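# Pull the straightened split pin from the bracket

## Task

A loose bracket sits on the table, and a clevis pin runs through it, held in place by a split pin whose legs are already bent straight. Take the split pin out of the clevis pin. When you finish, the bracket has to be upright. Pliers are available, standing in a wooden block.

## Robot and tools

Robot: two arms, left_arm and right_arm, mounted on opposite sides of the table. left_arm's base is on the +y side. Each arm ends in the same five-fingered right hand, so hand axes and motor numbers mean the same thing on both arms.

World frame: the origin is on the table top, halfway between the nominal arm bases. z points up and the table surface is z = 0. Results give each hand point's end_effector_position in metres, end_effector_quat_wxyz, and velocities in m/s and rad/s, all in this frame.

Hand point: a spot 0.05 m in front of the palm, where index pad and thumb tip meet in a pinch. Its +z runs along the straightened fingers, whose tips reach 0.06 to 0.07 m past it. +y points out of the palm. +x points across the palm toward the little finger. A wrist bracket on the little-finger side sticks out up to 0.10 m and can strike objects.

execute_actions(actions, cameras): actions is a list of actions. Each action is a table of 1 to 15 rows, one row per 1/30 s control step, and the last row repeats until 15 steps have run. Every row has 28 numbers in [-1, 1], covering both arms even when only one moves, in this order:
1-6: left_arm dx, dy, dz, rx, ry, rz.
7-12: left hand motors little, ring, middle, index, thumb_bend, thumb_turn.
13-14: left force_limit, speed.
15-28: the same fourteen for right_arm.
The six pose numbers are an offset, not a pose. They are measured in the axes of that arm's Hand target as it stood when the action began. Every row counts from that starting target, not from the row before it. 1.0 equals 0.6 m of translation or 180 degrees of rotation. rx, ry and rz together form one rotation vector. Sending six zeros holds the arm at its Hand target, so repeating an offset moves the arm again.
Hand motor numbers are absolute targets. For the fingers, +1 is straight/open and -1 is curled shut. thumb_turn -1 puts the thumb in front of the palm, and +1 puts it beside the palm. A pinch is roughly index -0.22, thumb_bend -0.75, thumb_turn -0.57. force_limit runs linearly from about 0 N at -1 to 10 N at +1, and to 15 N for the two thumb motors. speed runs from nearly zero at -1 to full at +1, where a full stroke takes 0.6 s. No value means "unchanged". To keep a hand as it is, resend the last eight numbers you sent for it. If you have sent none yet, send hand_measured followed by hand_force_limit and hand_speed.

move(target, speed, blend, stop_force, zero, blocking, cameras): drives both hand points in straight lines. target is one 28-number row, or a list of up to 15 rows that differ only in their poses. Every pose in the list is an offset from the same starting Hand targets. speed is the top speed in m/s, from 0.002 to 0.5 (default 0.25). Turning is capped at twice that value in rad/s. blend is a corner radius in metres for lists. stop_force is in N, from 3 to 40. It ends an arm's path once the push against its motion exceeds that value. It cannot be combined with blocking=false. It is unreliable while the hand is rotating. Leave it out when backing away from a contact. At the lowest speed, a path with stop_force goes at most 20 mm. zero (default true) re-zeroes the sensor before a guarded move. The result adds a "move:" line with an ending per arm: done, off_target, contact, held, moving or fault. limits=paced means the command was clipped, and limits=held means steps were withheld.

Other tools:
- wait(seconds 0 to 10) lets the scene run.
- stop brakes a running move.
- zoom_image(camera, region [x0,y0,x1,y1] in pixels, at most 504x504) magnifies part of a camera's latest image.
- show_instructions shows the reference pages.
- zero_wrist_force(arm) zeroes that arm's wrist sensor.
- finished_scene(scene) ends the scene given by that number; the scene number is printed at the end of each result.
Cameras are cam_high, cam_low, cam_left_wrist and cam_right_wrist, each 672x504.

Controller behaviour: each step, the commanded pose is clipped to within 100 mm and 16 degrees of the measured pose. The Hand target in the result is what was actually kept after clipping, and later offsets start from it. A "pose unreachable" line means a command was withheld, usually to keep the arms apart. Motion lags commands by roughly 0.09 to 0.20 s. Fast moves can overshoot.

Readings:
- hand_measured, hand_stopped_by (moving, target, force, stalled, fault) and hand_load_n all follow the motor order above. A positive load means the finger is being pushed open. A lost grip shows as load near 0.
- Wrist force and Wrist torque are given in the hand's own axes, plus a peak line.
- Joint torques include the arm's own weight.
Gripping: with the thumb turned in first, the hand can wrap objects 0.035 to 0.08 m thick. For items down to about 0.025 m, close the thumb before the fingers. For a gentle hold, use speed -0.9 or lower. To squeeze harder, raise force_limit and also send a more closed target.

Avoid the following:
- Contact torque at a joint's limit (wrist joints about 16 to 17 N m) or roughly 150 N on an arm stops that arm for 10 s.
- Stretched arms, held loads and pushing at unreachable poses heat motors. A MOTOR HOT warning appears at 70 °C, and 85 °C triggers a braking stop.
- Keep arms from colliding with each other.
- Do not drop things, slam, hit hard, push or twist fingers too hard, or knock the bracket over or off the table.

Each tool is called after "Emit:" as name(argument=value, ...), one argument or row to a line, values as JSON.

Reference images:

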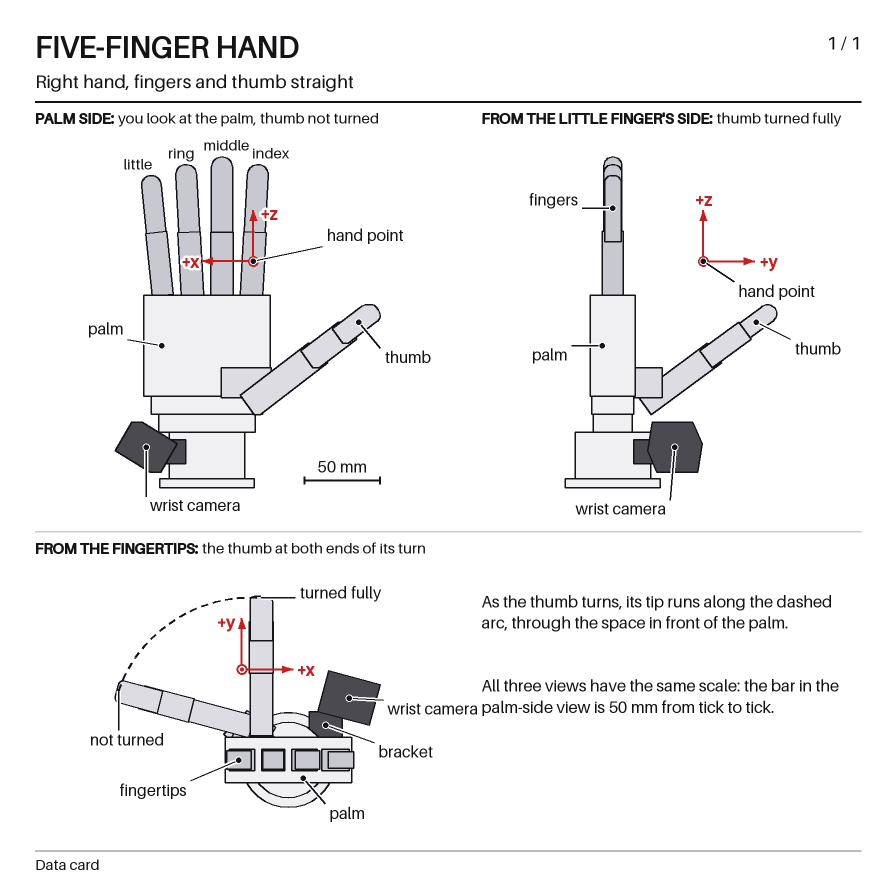

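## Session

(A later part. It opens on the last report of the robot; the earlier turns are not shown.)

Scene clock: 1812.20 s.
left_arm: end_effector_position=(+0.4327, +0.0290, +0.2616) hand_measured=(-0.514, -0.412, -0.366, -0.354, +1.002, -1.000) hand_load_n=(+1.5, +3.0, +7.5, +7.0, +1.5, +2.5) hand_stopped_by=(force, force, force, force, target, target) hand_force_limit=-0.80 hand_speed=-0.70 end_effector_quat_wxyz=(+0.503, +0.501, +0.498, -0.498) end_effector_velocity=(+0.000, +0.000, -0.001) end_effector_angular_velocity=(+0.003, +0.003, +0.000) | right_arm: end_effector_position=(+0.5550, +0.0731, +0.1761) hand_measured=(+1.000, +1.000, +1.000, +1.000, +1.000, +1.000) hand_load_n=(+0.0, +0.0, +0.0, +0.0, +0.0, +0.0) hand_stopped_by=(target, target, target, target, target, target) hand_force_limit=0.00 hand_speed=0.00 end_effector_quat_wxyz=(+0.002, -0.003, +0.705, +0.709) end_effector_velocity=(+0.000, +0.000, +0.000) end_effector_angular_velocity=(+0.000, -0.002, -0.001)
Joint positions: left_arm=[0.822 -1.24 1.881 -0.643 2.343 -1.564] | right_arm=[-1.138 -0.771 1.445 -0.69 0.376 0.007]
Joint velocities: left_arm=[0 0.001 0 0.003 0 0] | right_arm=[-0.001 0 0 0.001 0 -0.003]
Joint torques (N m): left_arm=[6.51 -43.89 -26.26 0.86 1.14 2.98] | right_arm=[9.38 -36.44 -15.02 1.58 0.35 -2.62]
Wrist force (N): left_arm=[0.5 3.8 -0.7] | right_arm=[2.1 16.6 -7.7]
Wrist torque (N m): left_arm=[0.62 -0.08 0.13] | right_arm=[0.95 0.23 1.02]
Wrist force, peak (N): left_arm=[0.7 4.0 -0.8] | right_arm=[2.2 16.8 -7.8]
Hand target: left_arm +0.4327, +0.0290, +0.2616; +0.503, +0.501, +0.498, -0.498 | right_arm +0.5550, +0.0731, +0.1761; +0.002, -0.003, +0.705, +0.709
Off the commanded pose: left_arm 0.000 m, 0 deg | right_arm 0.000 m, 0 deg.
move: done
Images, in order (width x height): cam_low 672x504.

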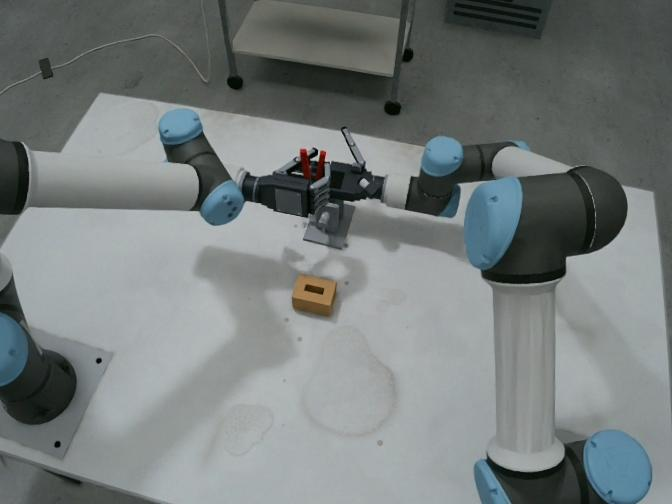

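Emit:
move(
  target=[-0.1,0,0,0,0,0,1,-0.1,-0.1,-0.06,1,-1,-0.2,-0.7,0,0,0,0,0,0,1,1,1,1,1,1,0,0],
  speed=0.06,
  cameras=["cam_low","cam_high"],
)

Emit:
zoom_image(
  camera="cam_high",
  region=[360, 200, 450, 290],
)

Emit:
zoom_image(
  camera="cam_low",
  region=[290, 130, 370, 210],
)

Scene clock: 1831.00 s.
left_arm: end_effector_position=(+0.4322, +0.0290, +0.3217) hand_measured=(+1.000, -0.100, -0.100, -0.060, +1.000, -1.000) hand_load_n=(+0.0, +0.0, +3.0, +0.0, +0.0, +0.0) hand_stopped_by=(target, target, target, target, target, target) hand_force_limit=-0.20 hand_speed=-0.70 end_effector_quat_wxyz=(+0.503, +0.501, +0.498, -0.498) end_effector_velocity=(+0.000, +0.000, +0.000) end_effector_angular_velocity=(+0.000, +0.000, +0.001) | right_arm: end_effector_position=(+0.5550, +0.0731, +0.1761) hand_measured=(+1.000, +1.000, +1.000, +1.000, +1.000, +1.000) hand_load_n=(+0.0, +0.0, +0.0, +0.0, +0.0, +0.0) hand_stopped_by=(target, target, target, target, target, target) hand_force_limit=0.00 hand_speed=0.00 end_effector_quat_wxyz=(+0.002, -0.003, +0.705, +0.709) end_effector_velocity=(+0.000, +0.000, +0.000) end_effector_angular_velocity=(+0.000, +0.002, -0.001)
Joint positions: left_arm=[0.821 -1.319 1.809 -0.491 2.343 -1.564] | right_arm=[-1.138 -0.771 1.445 -0.69 0.376 0.007]
Joint velocities: left_arm=[0 0 0 0 -0.001 0] | right_arm=[0 -0.001 0 0.002 0 0.001]
Joint torques (N m): left_arm=[1.9 -41.78 -26.46 0.85 1 3.09] | right_arm=[9.12 -36.24 -14.94 1.48 0.48 -2.67]
Wrist force (N): left_arm=[0.8 3.9 -0.8] | right_arm=[2.1 16.6 -7.8]
Wrist torque (N m): left_arm=[0.64 -0.08 0.12] | right_arm=[0.94 0.22 1.03]
Wrist force, peak (N): left_arm=[0.5 4.6 -0.7] | right_arm=[2.1 16.7 -7.9]
Hand target: left_arm +0.4322, +0.0290, +0.3217; +0.503, +0.501, +0.498, -0.498 | right_arm +0.5550, +0.0731, +0.1761; +0.002, -0.003, +0.705, +0.709
Off the commanded pose: left_arm 0.000 m, 0 deg | right_arm 0.000 m, 0 deg.
move: done
Images, in order (width x height): cam_high 672x504, cam_low 672x504.

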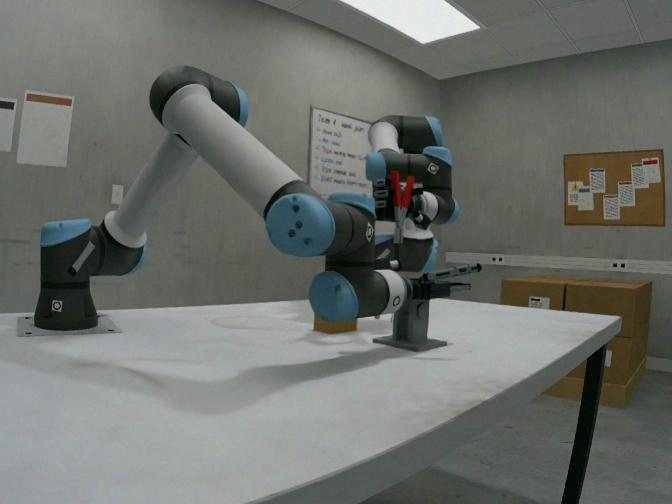

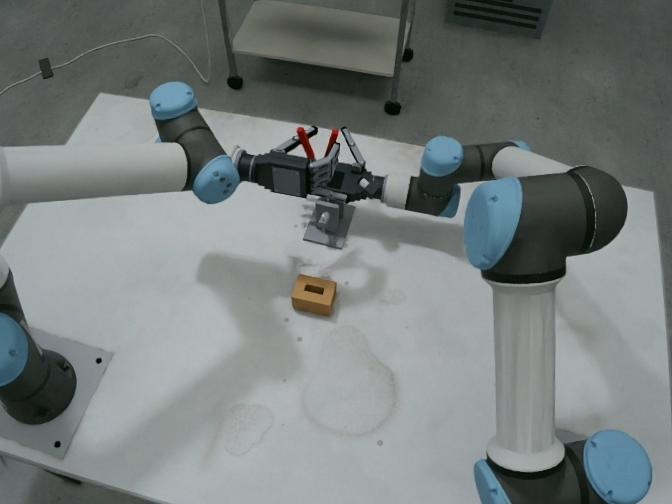

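Scaled by 5.600 from the camera's 672x504 image, which has a finer 960x720 frame.

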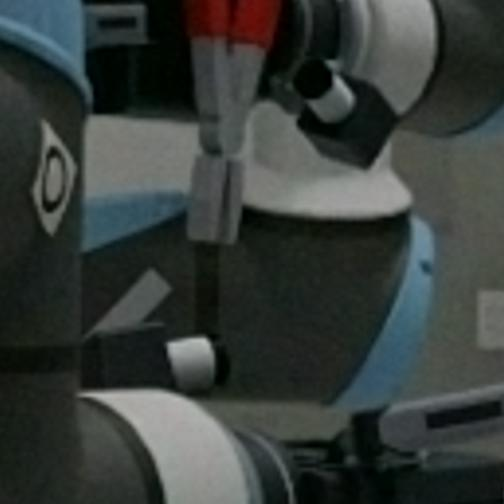

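Scaled by 6.300 from the camera's 672x504 image, which has a finer 960x720 frame.

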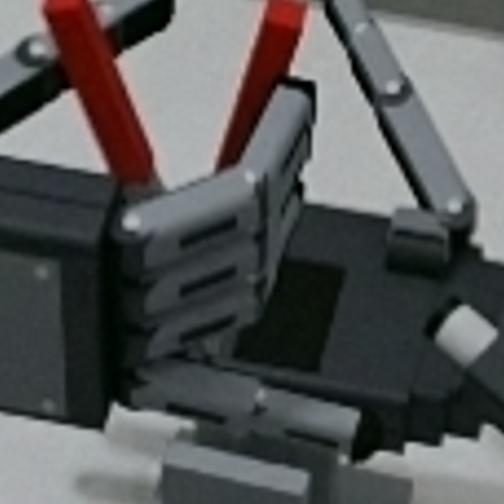

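Emit:
zoom_image(
  camera="cam_low",
  region=[305, 165, 345, 205],
)

Scaled by 12.600 from the camera's 672x504 image, which has a finer 960x720 frame.

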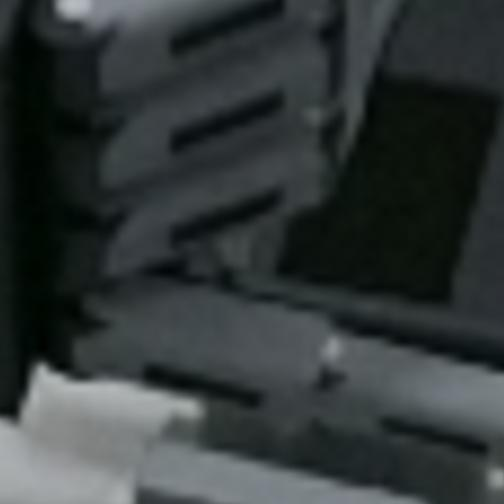

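Emit:
move(
  target=[
    [0,0,0,0,0,0,1,-0.1,-0.1,-0.06,1,-1,-0.2,-0.7,0,0.05,0,0,0,0,1,1,1,1,1,1,0,0],
    [0,0,0,0,0,0,1,-0.1,-0.1,-0.06,1,-1,-0.2,-0.7,0,0.05,-0.35,0,0,0,1,1,1,1,1,1,0,0],
  ],
  speed=0.1,
  cameras=["cam_low","cam_high"],
)

Emit:
zoom_image(
  camera="cam_high",
  region=[360, 220, 480, 350],
)

Emit:
zoom_image(
  camera="cam_low",
  region=[295, 160, 355, 220],
)

Scene clock: 1884.47 s.
left_arm: end_effector_position=(+0.4322, +0.0290, +0.3217) hand_measured=(+1.000, -0.100, -0.100, -0.060, +1.000, -1.000) hand_load_n=(+0.0, +0.0, +3.5, +0.0, +0.5, -0.5) hand_stopped_by=(target, target, target, target, target, target) hand_force_limit=-0.20 hand_speed=-0.70 end_effector_quat_wxyz=(+0.503, +0.501, +0.498, -0.498) end_effector_velocity=(+0.000, +0.000, +0.000) end_effector_angular_velocity=(-0.001, -0.001, +0.000) | right_arm: end_effector_position=(+0.5552, -0.1370, +0.2049) hand_measured=(+1.000, +1.000, +1.000, +1.000, +1.000, +1.000) hand_load_n=(+0.0, +0.0, +0.0, +0.0, +0.0, +0.0) hand_stopped_by=(target, target, target, target, target, target) hand_force_limit=0.00 hand_speed=0.00 end_effector_quat_wxyz=(+0.002, -0.003, +0.707, +0.707) end_effector_velocity=(+0.000, +0.000, +0.000) end_effector_angular_velocity=(+0.000, +0.000, +0.000)
Joint positions: left_arm=[0.821 -1.319 1.809 -0.491 2.343 -1.564] | right_arm=[-1.504 -0.987 1.759 -0.841 0.01 0.063]
Joint velocities: left_arm=[0 0 0 -0.001 0 0] | right_arm=[0 0 0.001 -0.002 0 0.001]
Joint torques (N m): left_arm=[6.64 -38.03 -13.31 0.77 -1 2.07] | right_arm=[-12.79 -48.41 -7.15 -1.97 -1.83 2.39]
Wrist force (N): left_arm=[1.0 3.7 -0.8] | right_arm=[-0.4 -2.6 -1.1]
Wrist torque (N m): left_arm=[0.61 -0.11 0.12] | right_arm=[-0.51 0.06 -0.12]
Wrist force, peak (N): left_arm=[0.7 4.3 -0.7] | right_arm=[2.2 16.8 -7.8]
Hand target: left_arm +0.4322, +0.0290, +0.3217; +0.503, +0.501, +0.498, -0.498 | right_arm +0.5552, -0.1370, +0.2049; +0.002, -0.003, +0.705, +0.709
Off the commanded pose: left_arm 0.000 m, 0 deg | right_arm 0.000 m, 0 deg.
move: done
Images, in order (width x height): cam_high 672x504, cam_low 672x504.

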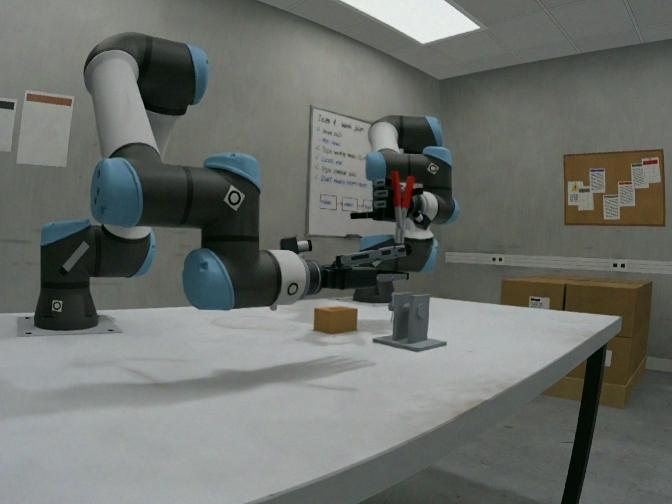

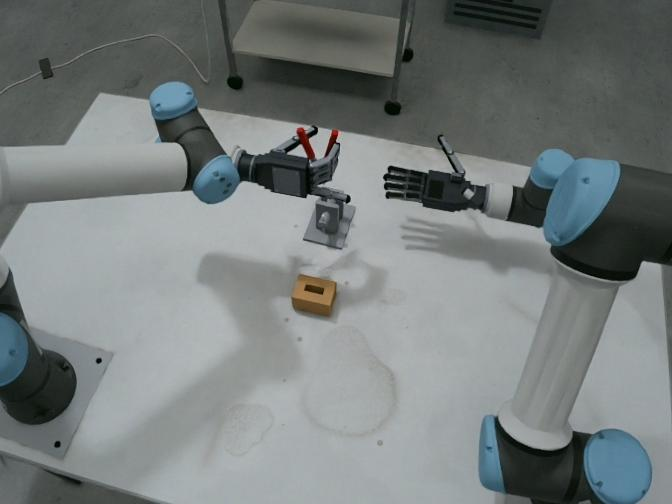

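Scaled by 3.877 from the camera's 672x504 image, which has a finer 960x720 frame.

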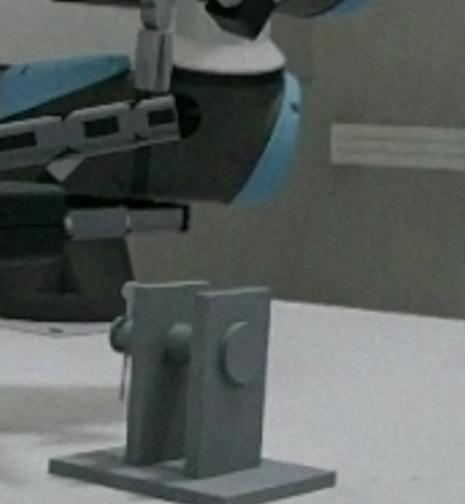

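Scaled by 8.400 from the camera's 672x504 image, which has a finer 960x720 frame.

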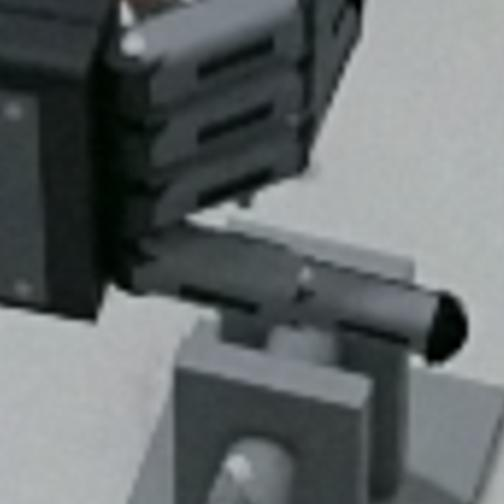

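Emit:
move(
  target=[0.145,0,0.015,0,0,0,1,-0.1,-0.1,-0.06,1,-1,-0.2,-0.7,0,0,0,0,0,0,1,1,1,1,1,1,0,0],
  speed=0.05,
  stop_force=4,
  cameras=["cam_low","cam_high"],
)

Emit:
zoom_image(
  camera="cam_high",
  region=[370, 250, 450, 340],
)

Emit:
zoom_image(
  camera="cam_low",
  region=[295, 180, 355, 240],
)

Scene clock: 1897.77 s.
left_arm: end_effector_position=(+0.4329, +0.0199, +0.2346) hand_measured=(+1.000, -0.100, -0.100, -0.060, +1.000, -1.000) hand_load_n=(+0.0, +0.0, +3.5, +0.0, +0.0, +0.0) hand_stopped_by=(target, target, target, target, target, target) hand_force_limit=-0.20 hand_speed=-0.70 end_effector_quat_wxyz=(+0.503, +0.501, +0.498, -0.498) end_effector_velocity=(+0.000, +0.000, +0.000) end_effector_angular_velocity=(+0.000, +0.000, +0.000) | right_arm: end_effector_position=(+0.5552, -0.1370, +0.2049) hand_measured=(+1.000, +1.000, +1.000, +1.000, +1.000, +1.000) hand_load_n=(+0.0, +0.0, +0.0, +0.0, +0.0, +0.0) hand_stopped_by=(target, target, target, target, target, target) hand_force_limit=0.00 hand_speed=0.00 end_effector_quat_wxyz=(+0.002, -0.003, +0.707, +0.708) end_effector_velocity=(+0.000, -0.001, +0.000) end_effector_angular_velocity=(+0.000, -0.001, -0.001)
Joint positions: left_arm=[0.808 -1.189 1.893 -0.706 2.33 -1.564] | right_arm=[-1.503 -0.996 1.777 -0.91 0.011 0.121]
Joint velocities: left_arm=[0 0 0 -0.001 -0.001 0] | right_arm=[-0.001 -0.001 0.001 -0.004 0 0.003]
Joint torques (N m): left_arm=[-7.59 -28.45 -10.52 -4.23 -1.34 -2.35] | right_arm=[11.38 -47.97 -8.13 -2.07 2.08 3.18]
Wrist force (N): left_arm=[0.7 4.0 -0.8] | right_arm=[-0.2 -2.8 -0.9]
Wrist torque (N m): left_arm=[0.66 -0.08 0.14] | right_arm=[-0.55 0.03 -0.09]
Wrist force, peak (N): left_arm=[0.9 4.2 -1.0] | right_arm=[-0.2 -2.9 -1.0]
Hand target: left_arm +0.4329, +0.0199, +0.2346; +0.503, +0.501, +0.498, -0.498 | right_arm +0.5552, -0.1370, +0.2049; +0.002, -0.003, +0.705, +0.709
Off the commanded pose: left_arm 0.000 m, 0 deg | right_arm 0.000 m, 0 deg.
move: done
Images, in order (width x height): cam_high 672x504, cam_low 672x504.

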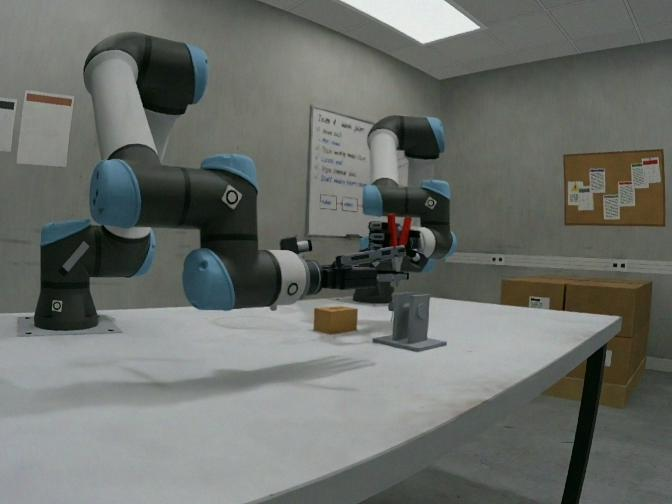

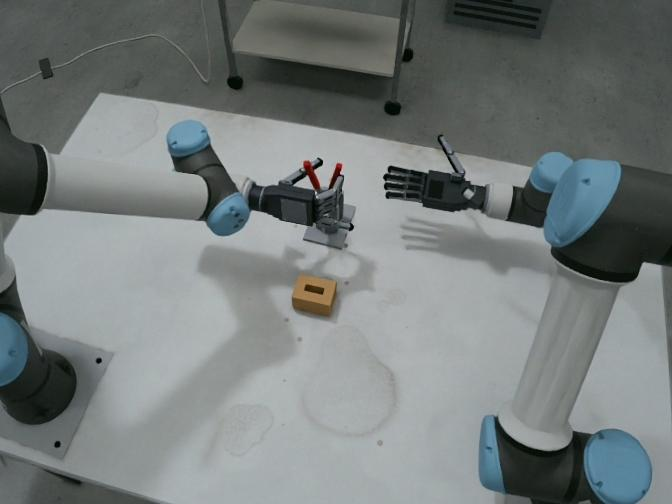

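Scaled by 5.600 from the camera's 672x504 image, which has a finer 960x720 frame.

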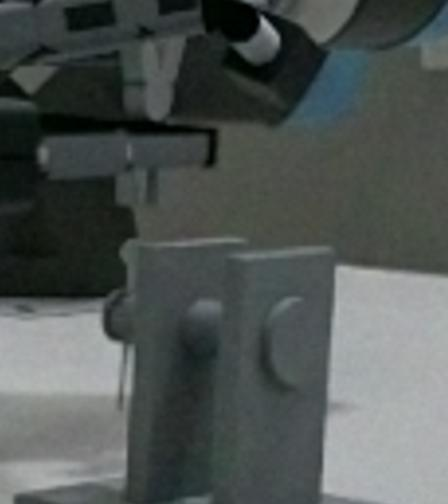

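Scaled by 8.400 from the camera's 672x504 image, which has a finer 960x720 frame.

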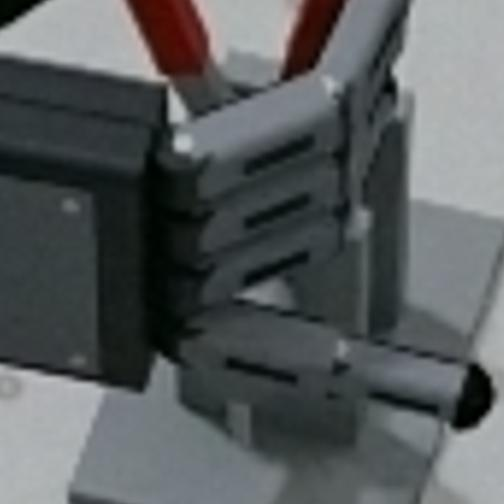

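Emit:
move(
  target=[
    [0,-0.025,0,0,0,0,1,-0.1,-0.1,-0.06,1,-1,-0.2,-0.7,0,0,0,0,0,0,1,1,1,1,1,1,0,0],
    [0.02,-0.025,0,0,0,0,1,-0.1,-0.1,-0.06,1,-1,-0.2,-0.7,0,0,0,0,0,0,1,1,1,1,1,1,0,0],
  ],
  speed=0.05,
  stop_force=4,
  cameras=["cam_low","cam_high"],
)

Emit:
zoom_image(
  camera="cam_high",
  region=[370, 250, 450, 340],
)

Emit:
move(
  target=[0,0.06,0,0,0,0,1,-0.1,-0.1,-0.06,1,-1,-0.2,-0.7,0,0,0,0,0,0,1,1,1,1,1,1,0,0],
  speed=0.012,
  stop_force=3,
  cameras=["cam_high"],
)

Emit:
zoom_image(
  camera="cam_high",
  region=[370, 250, 450, 340],
)

Scene clock: 1910.50 s.
left_arm: end_effector_position=(+0.4180, +0.0199, +0.2225) hand_measured=(+1.000, -0.100, -0.100, -0.060, +1.000, -1.000) hand_load_n=(+0.0, +0.0, +3.0, +0.0, +0.5, -0.5) hand_stopped_by=(target, target, target, target, target, target) hand_force_limit=-0.20 hand_speed=-0.70 end_effector_quat_wxyz=(+0.503, +0.501, +0.498, -0.498) end_effector_velocity=(+0.000, +0.000, +0.000) end_effector_angular_velocity=(-0.001, -0.001, -0.001) | right_arm: end_effector_position=(+0.5552, -0.1370, +0.2049) hand_measured=(+1.000, +1.000, +1.000, +1.000, +1.000, +1.000) hand_load_n=(+0.0, +0.0, +0.0, +0.0, +0.0, +0.0) hand_stopped_by=(target, target, target, target, target, target) hand_force_limit=0.00 hand_speed=0.00 end_effector_quat_wxyz=(+0.002, -0.003, +0.706, +0.708) end_effector_velocity=(+0.000, +0.000, +0.000) end_effector_angular_velocity=(+0.000, +0.000, +0.001)
Joint positions: left_arm=[0.784 -1.193 1.942 -0.75 2.306 -1.564] | right_arm=[-1.503 -1.002 1.791 -0.96 0.011 0.164]
Joint velocities: left_arm=[0 0 0 -0.001 0 0] | right_arm=[0.001 0 0.001 -0.004 0 0.003]
Joint torques (N m): left_arm=[-7.5 -27.87 -9.09 -4.34 -1.39 -2.25] | right_arm=[11.07 -48.06 -9.04 -2.14 2.08 2.07]
Wrist force (N): left_arm=[0.7 4.1 -1.0] | right_arm=[-0.3 -2.5 -0.9]
Wrist torque (N m): left_arm=[0.66 -0.08 0.12] | right_arm=[-0.51 0.04 -0.10]
Wrist force, peak (N): left_arm=[0.6 4.2 -1.1] | right_arm=[-0.2 -2.9 -1.1]
Hand target: left_arm +0.4180, +0.0199, +0.2225; +0.503, +0.501, +0.498, -0.498 | right_arm +0.5552, -0.1370, +0.2049; +0.002, -0.003, +0.705, +0.709
Off the commanded pose: left_arm 0.000 m, 0 deg | right_arm 0.000 m, 0 deg.
move: done
Images, in order (width x height): cam_high 672x504, cam_low 672x504.

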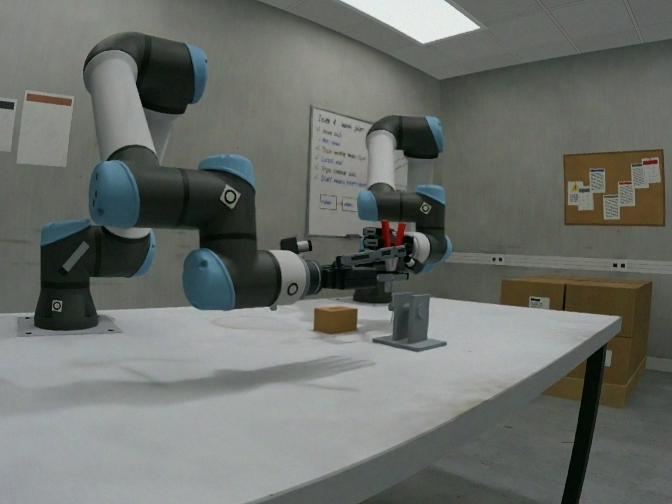

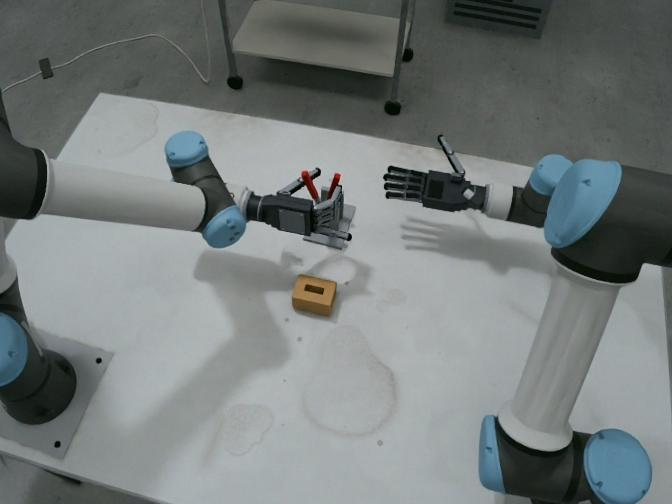

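Scaled by 5.600 from the camera's 672x504 image, which has a finer 960x720 frame.

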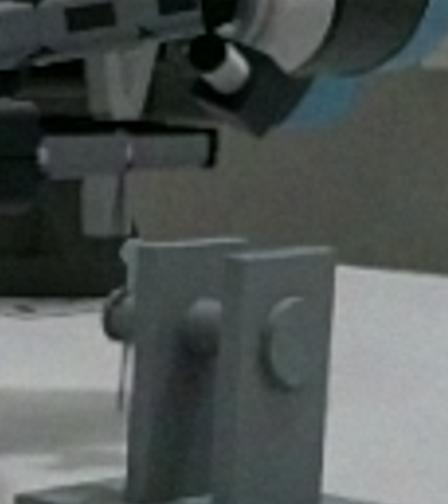

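Scene clock: 1914.80 s.
left_arm: end_effector_position=(+0.4540, +0.0200, +0.2227) hand_measured=(+1.000, -0.100, -0.100, -0.060, +1.000, -1.000) hand_load_n=(+0.0, +0.0, +3.5, +0.0, +0.0, +0.0) hand_stopped_by=(target, target, target, target, target, target) hand_force_limit=-0.20 hand_speed=-0.70 end_effector_quat_wxyz=(+0.503, +0.501, +0.498, -0.498) end_effector_velocity=(+0.000, +0.000, +0.000) end_effector_angular_velocity=(-0.001, -0.001, +0.000) | right_arm: end_effector_position=(+0.5552, -0.1369, +0.2049) hand_measured=(+1.000, +1.000, +1.000, +1.000, +1.000, +1.000) hand_load_n=(+0.0, +0.0, +0.0, +0.0, +0.0, +0.0) hand_stopped_by=(target, target, target, target, target, target) hand_force_limit=0.00 hand_speed=0.00 end_effector_quat_wxyz=(+0.002, -0.003, +0.706, +0.708) end_effector_velocity=(+0.000, +0.000, +0.000) end_effector_angular_velocity=(+0.000, -0.002, -0.001)
Joint positions: left_arm=[0.84 -1.134 1.848 -0.715 2.362 -1.564] | right_arm=[-1.503 -1.01 1.812 -1.039 0.011 0.23]
Joint velocities: left_arm=[0 0 0 -0.001 0 0] | right_arm=[0 0 0.001 -0.004 0 0.001]
Joint torques (N m): left_arm=[10.61 -31.41 -24.5 0.87 1.1 0.8] | right_arm=[11.08 -48.02 -7.84 -2.46 2.17 2.43]
Wrist force (N): left_arm=[0.4 3.7 -0.7] | right_arm=[-0.1 -2.7 -0.8]
Wrist torque (N m): left_arm=[0.63 -0.03 0.10] | right_arm=[-0.53 0.01 -0.08]
Wrist force, peak (N): left_arm=[0.6 4.2 -1.0] | right_arm=[-0.4 -2.8 -1.0]
Hand target: left_arm +0.4540, +0.0200, +0.2227; +0.503, +0.501, +0.498, -0.498 | right_arm +0.5552, -0.1370, +0.2049; +0.002, -0.003, +0.705, +0.709
Off the commanded pose: left_arm 0.000 m, 0 deg | right_arm 0.000 m, 0 deg.
move: done
Images, in order (width x height): cam_high 672x504.

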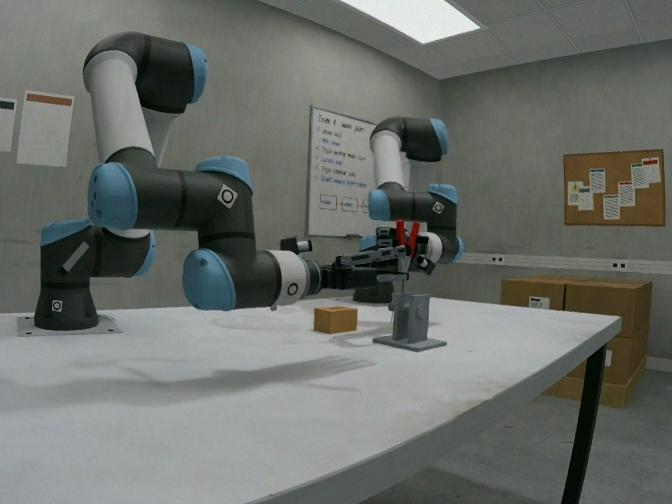

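Scaled by 5.600 from the camera's 672x504 image, which has a finer 960x720 frame.

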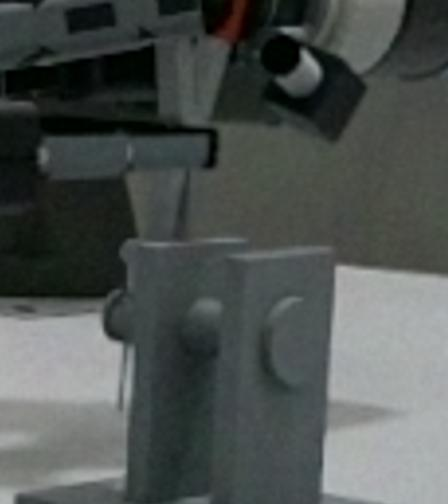

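Emit:
move(
  target=[
    [-0.012,0,0,0,0,0,1,-0.1,-0.1,-0.06,1,-1,-0.2,-0.7,0,0,0,0,0,0,1,1,1,1,1,1,0,0],
    [-0.012,-0.08,0,0,0,0,1,-0.1,-0.1,-0.06,1,-1,-0.2,-0.7,0,0,0,0,0,0,1,1,1,1,1,1,0,0],
    [0.011,-0.08,0,0,0,0,1,-0.1,-0.1,-0.06,1,-1,-0.2,-0.7,0,0,0,0,0,0,1,1,1,1,1,1,0,0],
  ],
  speed=0.06,
  stop_force=4,
  cameras=[],
)

Emit:
move(
  target=[0,0.08,0,0,0,0,1,-0.1,-0.1,-0.06,1,-1,-0.2,-0.7,0,0,0,0,0,0,1,1,1,1,1,1,0,0],
  speed=0.012,
  stop_force=3,
  cameras=["cam_high","cam_low"],
)

Emit:
zoom_image(
  camera="cam_high",
  region=[370, 250, 450, 340],
)

Scene clock: 1926.10 s.
left_arm: end_effector_position=(+0.4060, +0.0199, +0.2158) hand_measured=(+1.000, -0.100, -0.100, -0.060, +1.000, -1.000) hand_load_n=(+0.0, +0.0, +3.0, +0.5, +0.0, -0.5) hand_stopped_by=(target, target, target, target, target, target) hand_force_limit=-0.20 hand_speed=-0.70 end_effector_quat_wxyz=(+0.503, +0.501, +0.498, -0.498) end_effector_velocity=(+0.000, +0.000, +0.001) end_effector_angular_velocity=(-0.001, -0.001, -0.001) | right_arm: end_effector_position=(+0.5552, -0.1369, +0.2049) hand_measured=(+1.000, +1.000, +1.000, +1.000, +1.000, +1.000) hand_load_n=(+0.5, +0.0, +0.0, +0.0, +0.0, +0.0) hand_stopped_by=(target, target, target, target, target, target) hand_force_limit=0.00 hand_speed=0.00 end_effector_quat_wxyz=(+0.002, -0.003, +0.706, +0.708) end_effector_velocity=(+0.000, +0.000, +0.000) end_effector_angular_velocity=(+0.000, +0.000, +0.000)
Joint positions: left_arm=[0.763 -1.201 1.978 -0.778 2.285 -1.564] | right_arm=[-1.503 -1.016 1.828 -1.102 0.012 0.283]
Joint velocities: left_arm=[0 -0.001 0 0 0.001 0] | right_arm=[0 0 0.001 -0.002 0 0.001]
Joint torques (N m): left_arm=[-8.93 -28.22 -9.14 -4.45 -1.19 -2.26] | right_arm=[11.26 -47.44 -6.32 -2.87 2.25 2.66]
Wrist force (N): left_arm=[0.8 4.1 -1.0] | right_arm=[-0.4 -2.5 -1.0]
Wrist torque (N m): left_arm=[0.66 -0.10 0.14] | right_arm=[-0.50 0.05 -0.09]
Wrist force, peak (N): left_arm=[0.3 4.5 -1.1] | right_arm=[-0.2 -3.0 -1.0]
Hand target: left_arm +0.4060, +0.0199, +0.2158; +0.503, +0.501, +0.498, -0.498 | right_arm +0.5552, -0.1370, +0.2049; +0.002, -0.003, +0.705, +0.709
Off the commanded pose: left_arm 0.000 m, 0 deg | right_arm 0.000 m, 0 deg.
move: done
No camera images: "cameras" was empty.

Scene clock: 1931.37 s.
left_arm: end_effector_position=(+0.4541, +0.0200, +0.2161) hand_measured=(+1.000, -0.100, -0.100, -0.060, +1.000, -1.000) hand_load_n=(+0.0, +0.0, +3.0, +0.0, +0.0, +0.0) hand_stopped_by=(target, target, target, target, target, target) hand_force_limit=-0.20 hand_speed=-0.70 end_effector_quat_wxyz=(+0.503, +0.501, +0.498, -0.498) end_effector_velocity=(+0.000, +0.000, +0.000) end_effector_angular_velocity=(+0.001, +0.001, +0.000) | right_arm: end_effector_position=(+0.5552, -0.1369, +0.2049) hand_measured=(+1.000, +1.000, +1.000, +1.000, +1.000, +1.000) hand_load_n=(+0.0, +0.0, +0.0, +0.0, +0.0, +0.0) hand_stopped_by=(target, target, target, target, target, target) hand_force_limit=0.00 hand_speed=0.00 end_effector_quat_wxyz=(+0.002, -0.003, +0.706, +0.709) end_effector_velocity=(+0.000, +0.000, +0.000) end_effector_angular_velocity=(+0.000, -0.001, +0.000)
Joint positions: left_arm=[0.84 -1.123 1.853 -0.731 2.362 -1.564] | right_arm=[-1.503 -1.022 1.847 -1.176 0.012 0.344]
Joint velocities: left_arm=[0 -0.001 0 0.002 0 0] | right_arm=[0 0 0.001 -0.005 0 0.003]
Joint torques (N m): left_arm=[11.06 -31.4 -25.49 1.05 1.39 0.48] | right_arm=[11.33 -46.86 -6.66 -2.92 2.58 2.33]
Wrist force (N): left_arm=[0.6 3.7 -1.2] | right_arm=[-0.2 -2.7 -0.9]
Wrist torque (N m): left_arm=[0.67 -0.03 0.12] | right_arm=[-0.54 0.03 -0.08]
Wrist force, peak (N): left_arm=[0.5 4.3 -0.9] | right_arm=[-0.4 -2.9 -1.3]
Hand target: left_arm +0.4541, +0.0200, +0.2161; +0.503, +0.501, +0.498, -0.498 | right_arm +0.5552, -0.1370, +0.2049; +0.002, -0.003, +0.705, +0.709
Off the commanded pose: left_arm 0.000 m, 0 deg | right_arm 0.000 m, 0 deg.
move: done
Images, in order (width x height): cam_high 672x504, cam_low 672x504.

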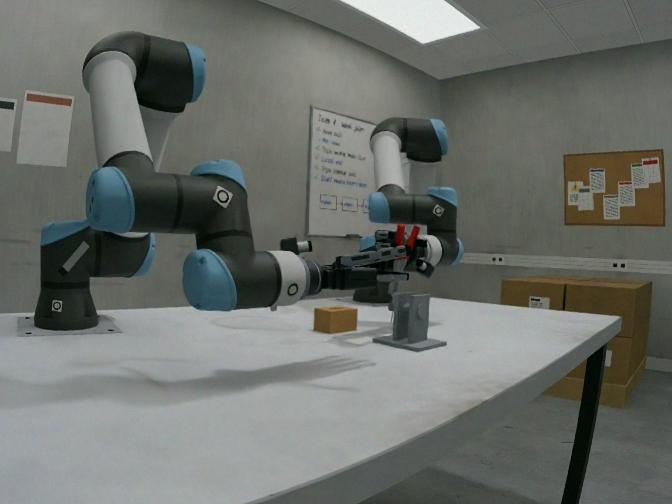

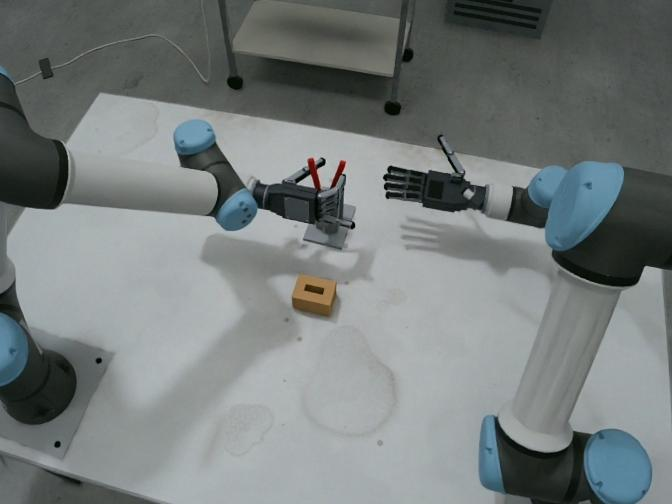

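Scaled by 5.600 from the camera's 672x504 image, which has a finer 960x720 frame.

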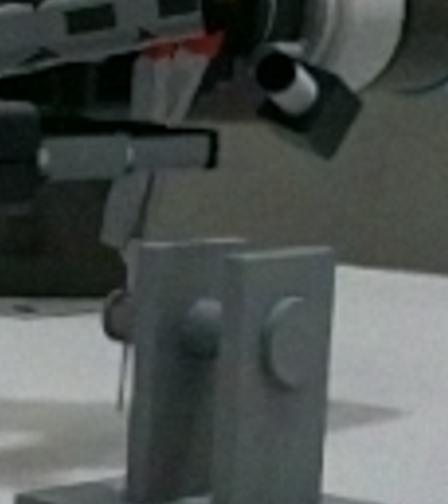

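Emit:
move(
  target=[
    [0,-0.05,0,0,0,0,1,-0.1,-0.1,-0.06,1,-1,-0.2,-0.7,0,0,0,0,0,0,1,1,1,1,1,1,0,0],
    [-0.1,-0.05,0,0,0,0,1,-0.1,-0.1,-0.06,1,-1,-0.2,-0.7,0,0,0,0,0,0,1,1,1,1,1,1,0,0],
  ],
  speed=0.06,
  cameras=["cam_high","cam_left_wrist"],
)

Emit:
zoom_image(
  camera="cam_high",
  region=[360, 190, 460, 320],
)

Scene clock: 1939.37 s.
left_arm: end_effector_position=(+0.4236, +0.0200, +0.2759) hand_measured=(+1.000, -0.100, -0.100, -0.060, +1.000, -1.000) hand_load_n=(+0.0, +0.0, +2.5, +0.0, +0.5, -0.5) hand_stopped_by=(target, target, target, target, target, target) hand_force_limit=-0.20 hand_speed=-0.70 end_effector_quat_wxyz=(+0.503, +0.501, +0.498, -0.498) end_effector_velocity=(+0.000, +0.000, +0.001) end_effector_angular_velocity=(-0.001, -0.001, -0.001) | right_arm: end_effector_position=(+0.5552, -0.1369, +0.2049) hand_measured=(+1.000, +1.000, +1.000, +1.000, +1.000, +1.000) hand_load_n=(+0.0, +0.0, +0.0, +0.0, +0.0, +0.0) hand_stopped_by=(target, target, target, target, target, target) hand_force_limit=0.00 hand_speed=0.00 end_effector_quat_wxyz=(+0.002, -0.003, +0.706, +0.709) end_effector_velocity=(+0.000, +0.000, +0.000) end_effector_angular_velocity=(+0.000, +0.001, +0.000)
Joint positions: left_arm=[0.793 -1.268 1.876 -0.609 2.315 -1.564] | right_arm=[-1.503 -1.025 1.856 -1.213 0.012 0.375]
Joint velocities: left_arm=[0 -0.001 0 0 0.001 0] | right_arm=[0 0 0.001 -0.002 0 0.002]
Joint torques (N m): left_arm=[-6.34 -43.45 -27.36 0.89 0.02 2.94] | right_arm=[11.67 -47.14 -6.24 -2.7 2.43 2.67]
Wrist force (N): left_arm=[0.8 3.5 -0.8] | right_arm=[-0.2 -2.5 -0.9]
Wrist torque (N m): left_arm=[0.59 -0.10 0.13] | right_arm=[-0.52 0.03 -0.09]
Wrist force, peak (N): left_arm=[0.5 4.9 -0.7] | right_arm=[-0.2 -2.9 -0.9]
Hand target: left_arm +0.4236, +0.0200, +0.2760; +0.503, +0.501, +0.498, -0.498 | right_arm +0.5552, -0.1370, +0.2049; +0.002, -0.003, +0.705, +0.709
Off the commanded pose: left_arm 0.000 m, 0 deg | right_arm 0.000 m, 0 deg.
move: done
camera_calibration:
cam_left_wrist: T_world_to_cam=[[0.974025, -0.0454542, -0.22183, -0.342368], [0.215381, 0.488372, 0.845638, -0.330146], [0.0698979, -0.871451, 0.485477, -0.0293398], [0, 0, 0, 1]] pos_world=[0.406633, 0.120104, 0.21748]
Images, in order (width x height): cam_high 672x504, cam_left_wrist 672x504.

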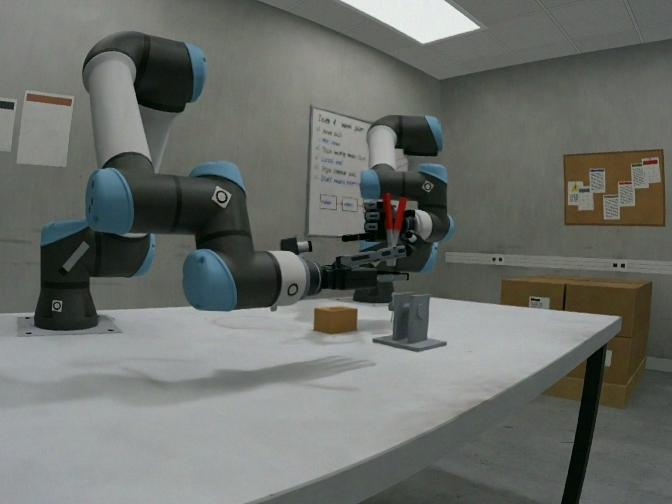

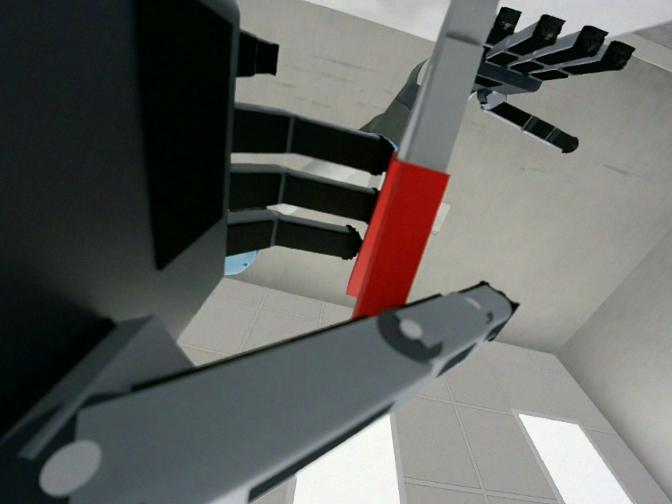

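Scaled by 3.877 from the camera's 672x504 image, which has a finer 960x720 frame.

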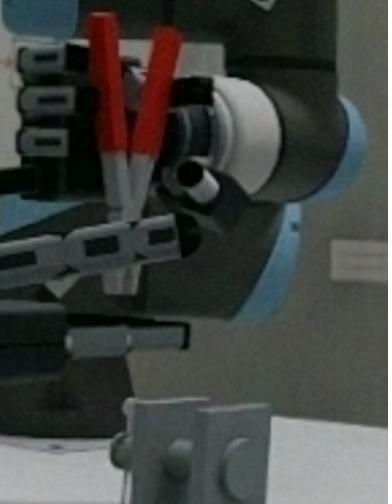

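Emit:
move(
  target=[0.0,0,-0.015,0,0,0,1,-0.1,-0.1,-0.06,1,-1,-0.2,-0.7,0,0,0,0,0,0,1,1,1,1,1,1,0,0],
  speed=0.05,
  cameras=[],
)

Emit:
move(
  target=[0.12,0,0,0,0,0,1,-0.1,-0.1,-0.06,1,-1,-0.2,-0.7,0,0,0,0,0,0,1,1,1,1,1,1,0,0],
  speed=0.015,
  stop_force=3,
  cameras=["cam_high","cam_low"],
)

Emit:
zoom_image(
  camera="cam_high",
  region=[370, 250, 450, 340],
)

Emit:
zoom_image(
  camera="cam_low",
  region=[295, 180, 355, 240],
)

Scene clock: 1951.90 s.
left_arm: end_effector_position=(+0.4236, +0.0289, +0.2760) hand_measured=(+1.000, -0.100, -0.100, -0.060, +1.000, -1.000) hand_load_n=(+0.0, +0.0, +2.5, +0.0, +0.0, -0.5) hand_stopped_by=(target, target, target, target, target, target) hand_force_limit=-0.20 hand_speed=-0.70 end_effector_quat_wxyz=(+0.503, +0.501, +0.498, -0.498) end_effector_velocity=(+0.000, +0.000, +0.000) end_effector_angular_velocity=(-0.002, -0.001, +0.000) | right_arm: end_effector_position=(+0.5552, -0.1370, +0.2049) hand_measured=(+1.000, +1.000, +1.000, +1.000, +1.000, +1.000) hand_load_n=(+0.0, +0.0, +0.0, +0.0, +0.0, +0.0) hand_stopped_by=(target, target, target, target, target, target) hand_force_limit=0.00 hand_speed=0.00 end_effector_quat_wxyz=(+0.002, -0.003, +0.705, +0.709) end_effector_velocity=(+0.000, +0.000, +0.000) end_effector_angular_velocity=(+0.000, +0.000, -0.001)
Joint positions: left_arm=[0.807 -1.277 1.889 -0.613 2.329 -1.564] | right_arm=[-1.503 -1.025 1.859 -1.225 0.012 0.384]
Joint velocities: left_arm=[0 0 0.001 -0.003 0 0] | right_arm=[-0.001 0 0.001 -0.005 0 0.005]
Joint torques (N m): left_arm=[10.54 -43.31 -9.08 -4.43 1.26 2.64] | right_arm=[10.94 -46.85 -6.44 -2.9 2.46 2.85]
Wrist force (N): left_arm=[0.8 3.8 -0.7] | right_arm=[-0.4 -2.6 -1.0]
Wrist torque (N m): left_arm=[0.63 -0.11 0.14] | right_arm=[-0.52 0.04 -0.11]
Wrist force, peak (N): left_arm=[0.7 4.1 -1.0] | right_arm=[-0.2 -2.8 -1.0]
Hand target: left_arm +0.4236, +0.0290, +0.2760; +0.503, +0.501, +0.498, -0.498 | right_arm +0.5552, -0.1370, +0.2049; +0.002, -0.003, +0.705, +0.709
Off the commanded pose: left_arm 0.000 m, 0 deg | right_arm 0.000 m, 0 deg.
move: done
No camera images: "cameras" was empty.

Scene clock: 1957.90 s.
left_arm: end_effector_position=(+0.4241, +0.0289, +0.2039) hand_measured=(+1.000, -0.100, -0.100, -0.060, +1.000, -1.000) hand_load_n=(+0.0, +0.0, +0.0, +0.0, +0.0, +0.0) hand_stopped_by=(target, target, target, target, target, target) hand_force_limit=-0.20 hand_speed=-0.70 end_effector_quat_wxyz=(+0.503, +0.501, +0.498, -0.498) end_effector_velocity=(+0.000, +0.000, +0.000) end_effector_angular_velocity=(+0.000, +0.000, +0.000) | right_arm: end_effector_position=(+0.5552, -0.1370, +0.2049) hand_measured=(+1.000, +1.000, +1.000, +1.000, +1.000, +1.000) hand_load_n=(+0.0, +0.0, +0.0, +0.0, +0.0, +0.0) hand_stopped_by=(target, target, target, target, target, target) hand_force_limit=0.00 hand_speed=0.00 end_effector_quat_wxyz=(+0.002, -0.003, +0.705, +0.709) end_effector_velocity=(+0.000, +0.000, +0.000) end_effector_angular_velocity=(+0.000, -0.001, -0.001)
Joint positions: left_arm=[0.808 -1.159 1.954 -0.796 2.33 -1.564] | right_arm=[-1.503 -1.029 1.872 -1.281 0.012 0.43]
Joint velocities: left_arm=[0 0 0 0 0 0] | right_arm=[-0.001 0 0.001 -0.004 0.001 0.002]
Joint torques (N m): left_arm=[10.81 -28.04 -7.76 -3.9 1.57 -2.68] | right_arm=[10.83 -46.98 -6.13 -3.28 2.72 2.58]
Wrist force (N): left_arm=[-0.7 3.9 -1.0] | right_arm=[-0.2 -2.7 -0.8]
Wrist torque (N m): left_arm=[0.67 -0.05 0.14] | right_arm=[-0.55 0.01 -0.09]
Wrist force, peak (N): left_arm=[-0.9 4.4 -0.7] | right_arm=[-0.2 -2.8 -1.1]
Hand target: left_arm +0.4241, +0.0289, +0.2039; +0.503, +0.501, +0.498, -0.498 | right_arm +0.5552, -0.1370, +0.2049; +0.002, -0.003, +0.705, +0.709
Off the commanded pose: left_arm 0.000 m, 0 deg | right_arm 0.000 m, 0 deg.
move: done
Images, in order (width x height): cam_high 672x504, cam_low 672x504.

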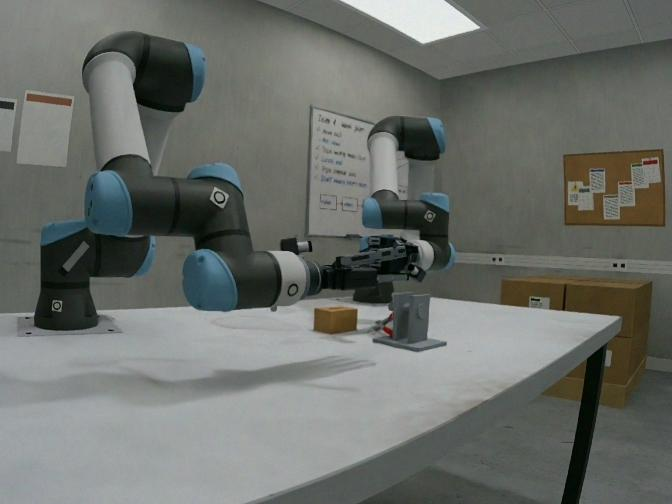

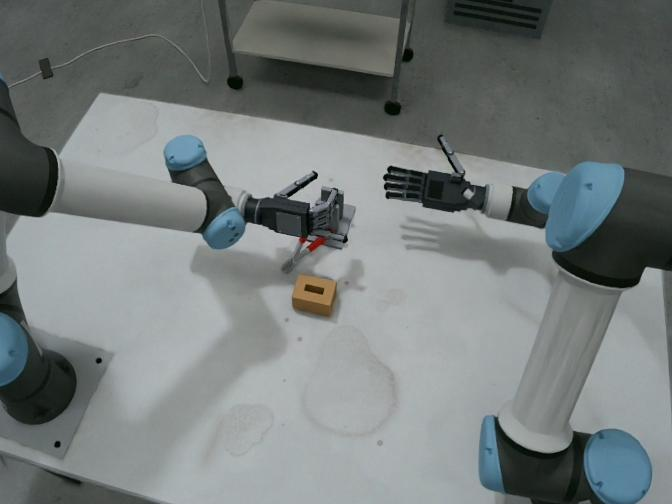

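Scaled by 5.600 from the camera's 672x504 image, which has a finer 960x720 frame.

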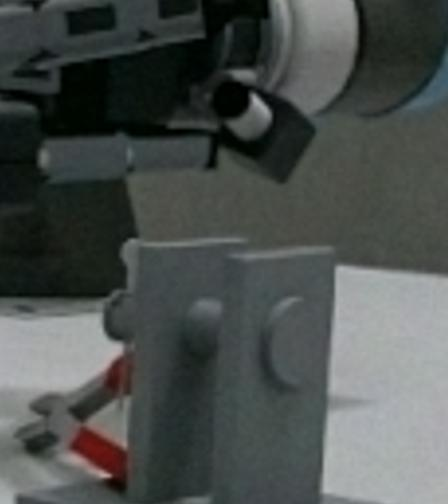

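Scaled by 8.400 from the camera's 672x504 image, which has a finer 960x720 frame.

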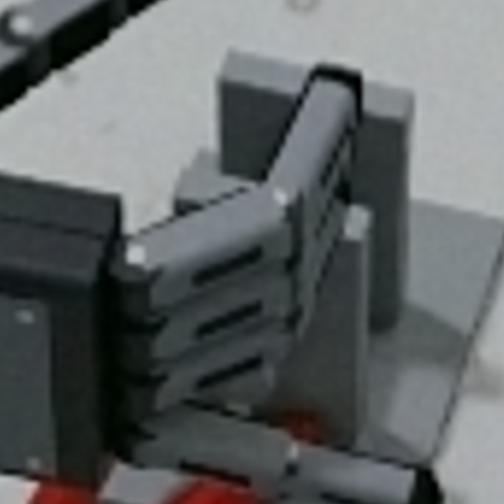

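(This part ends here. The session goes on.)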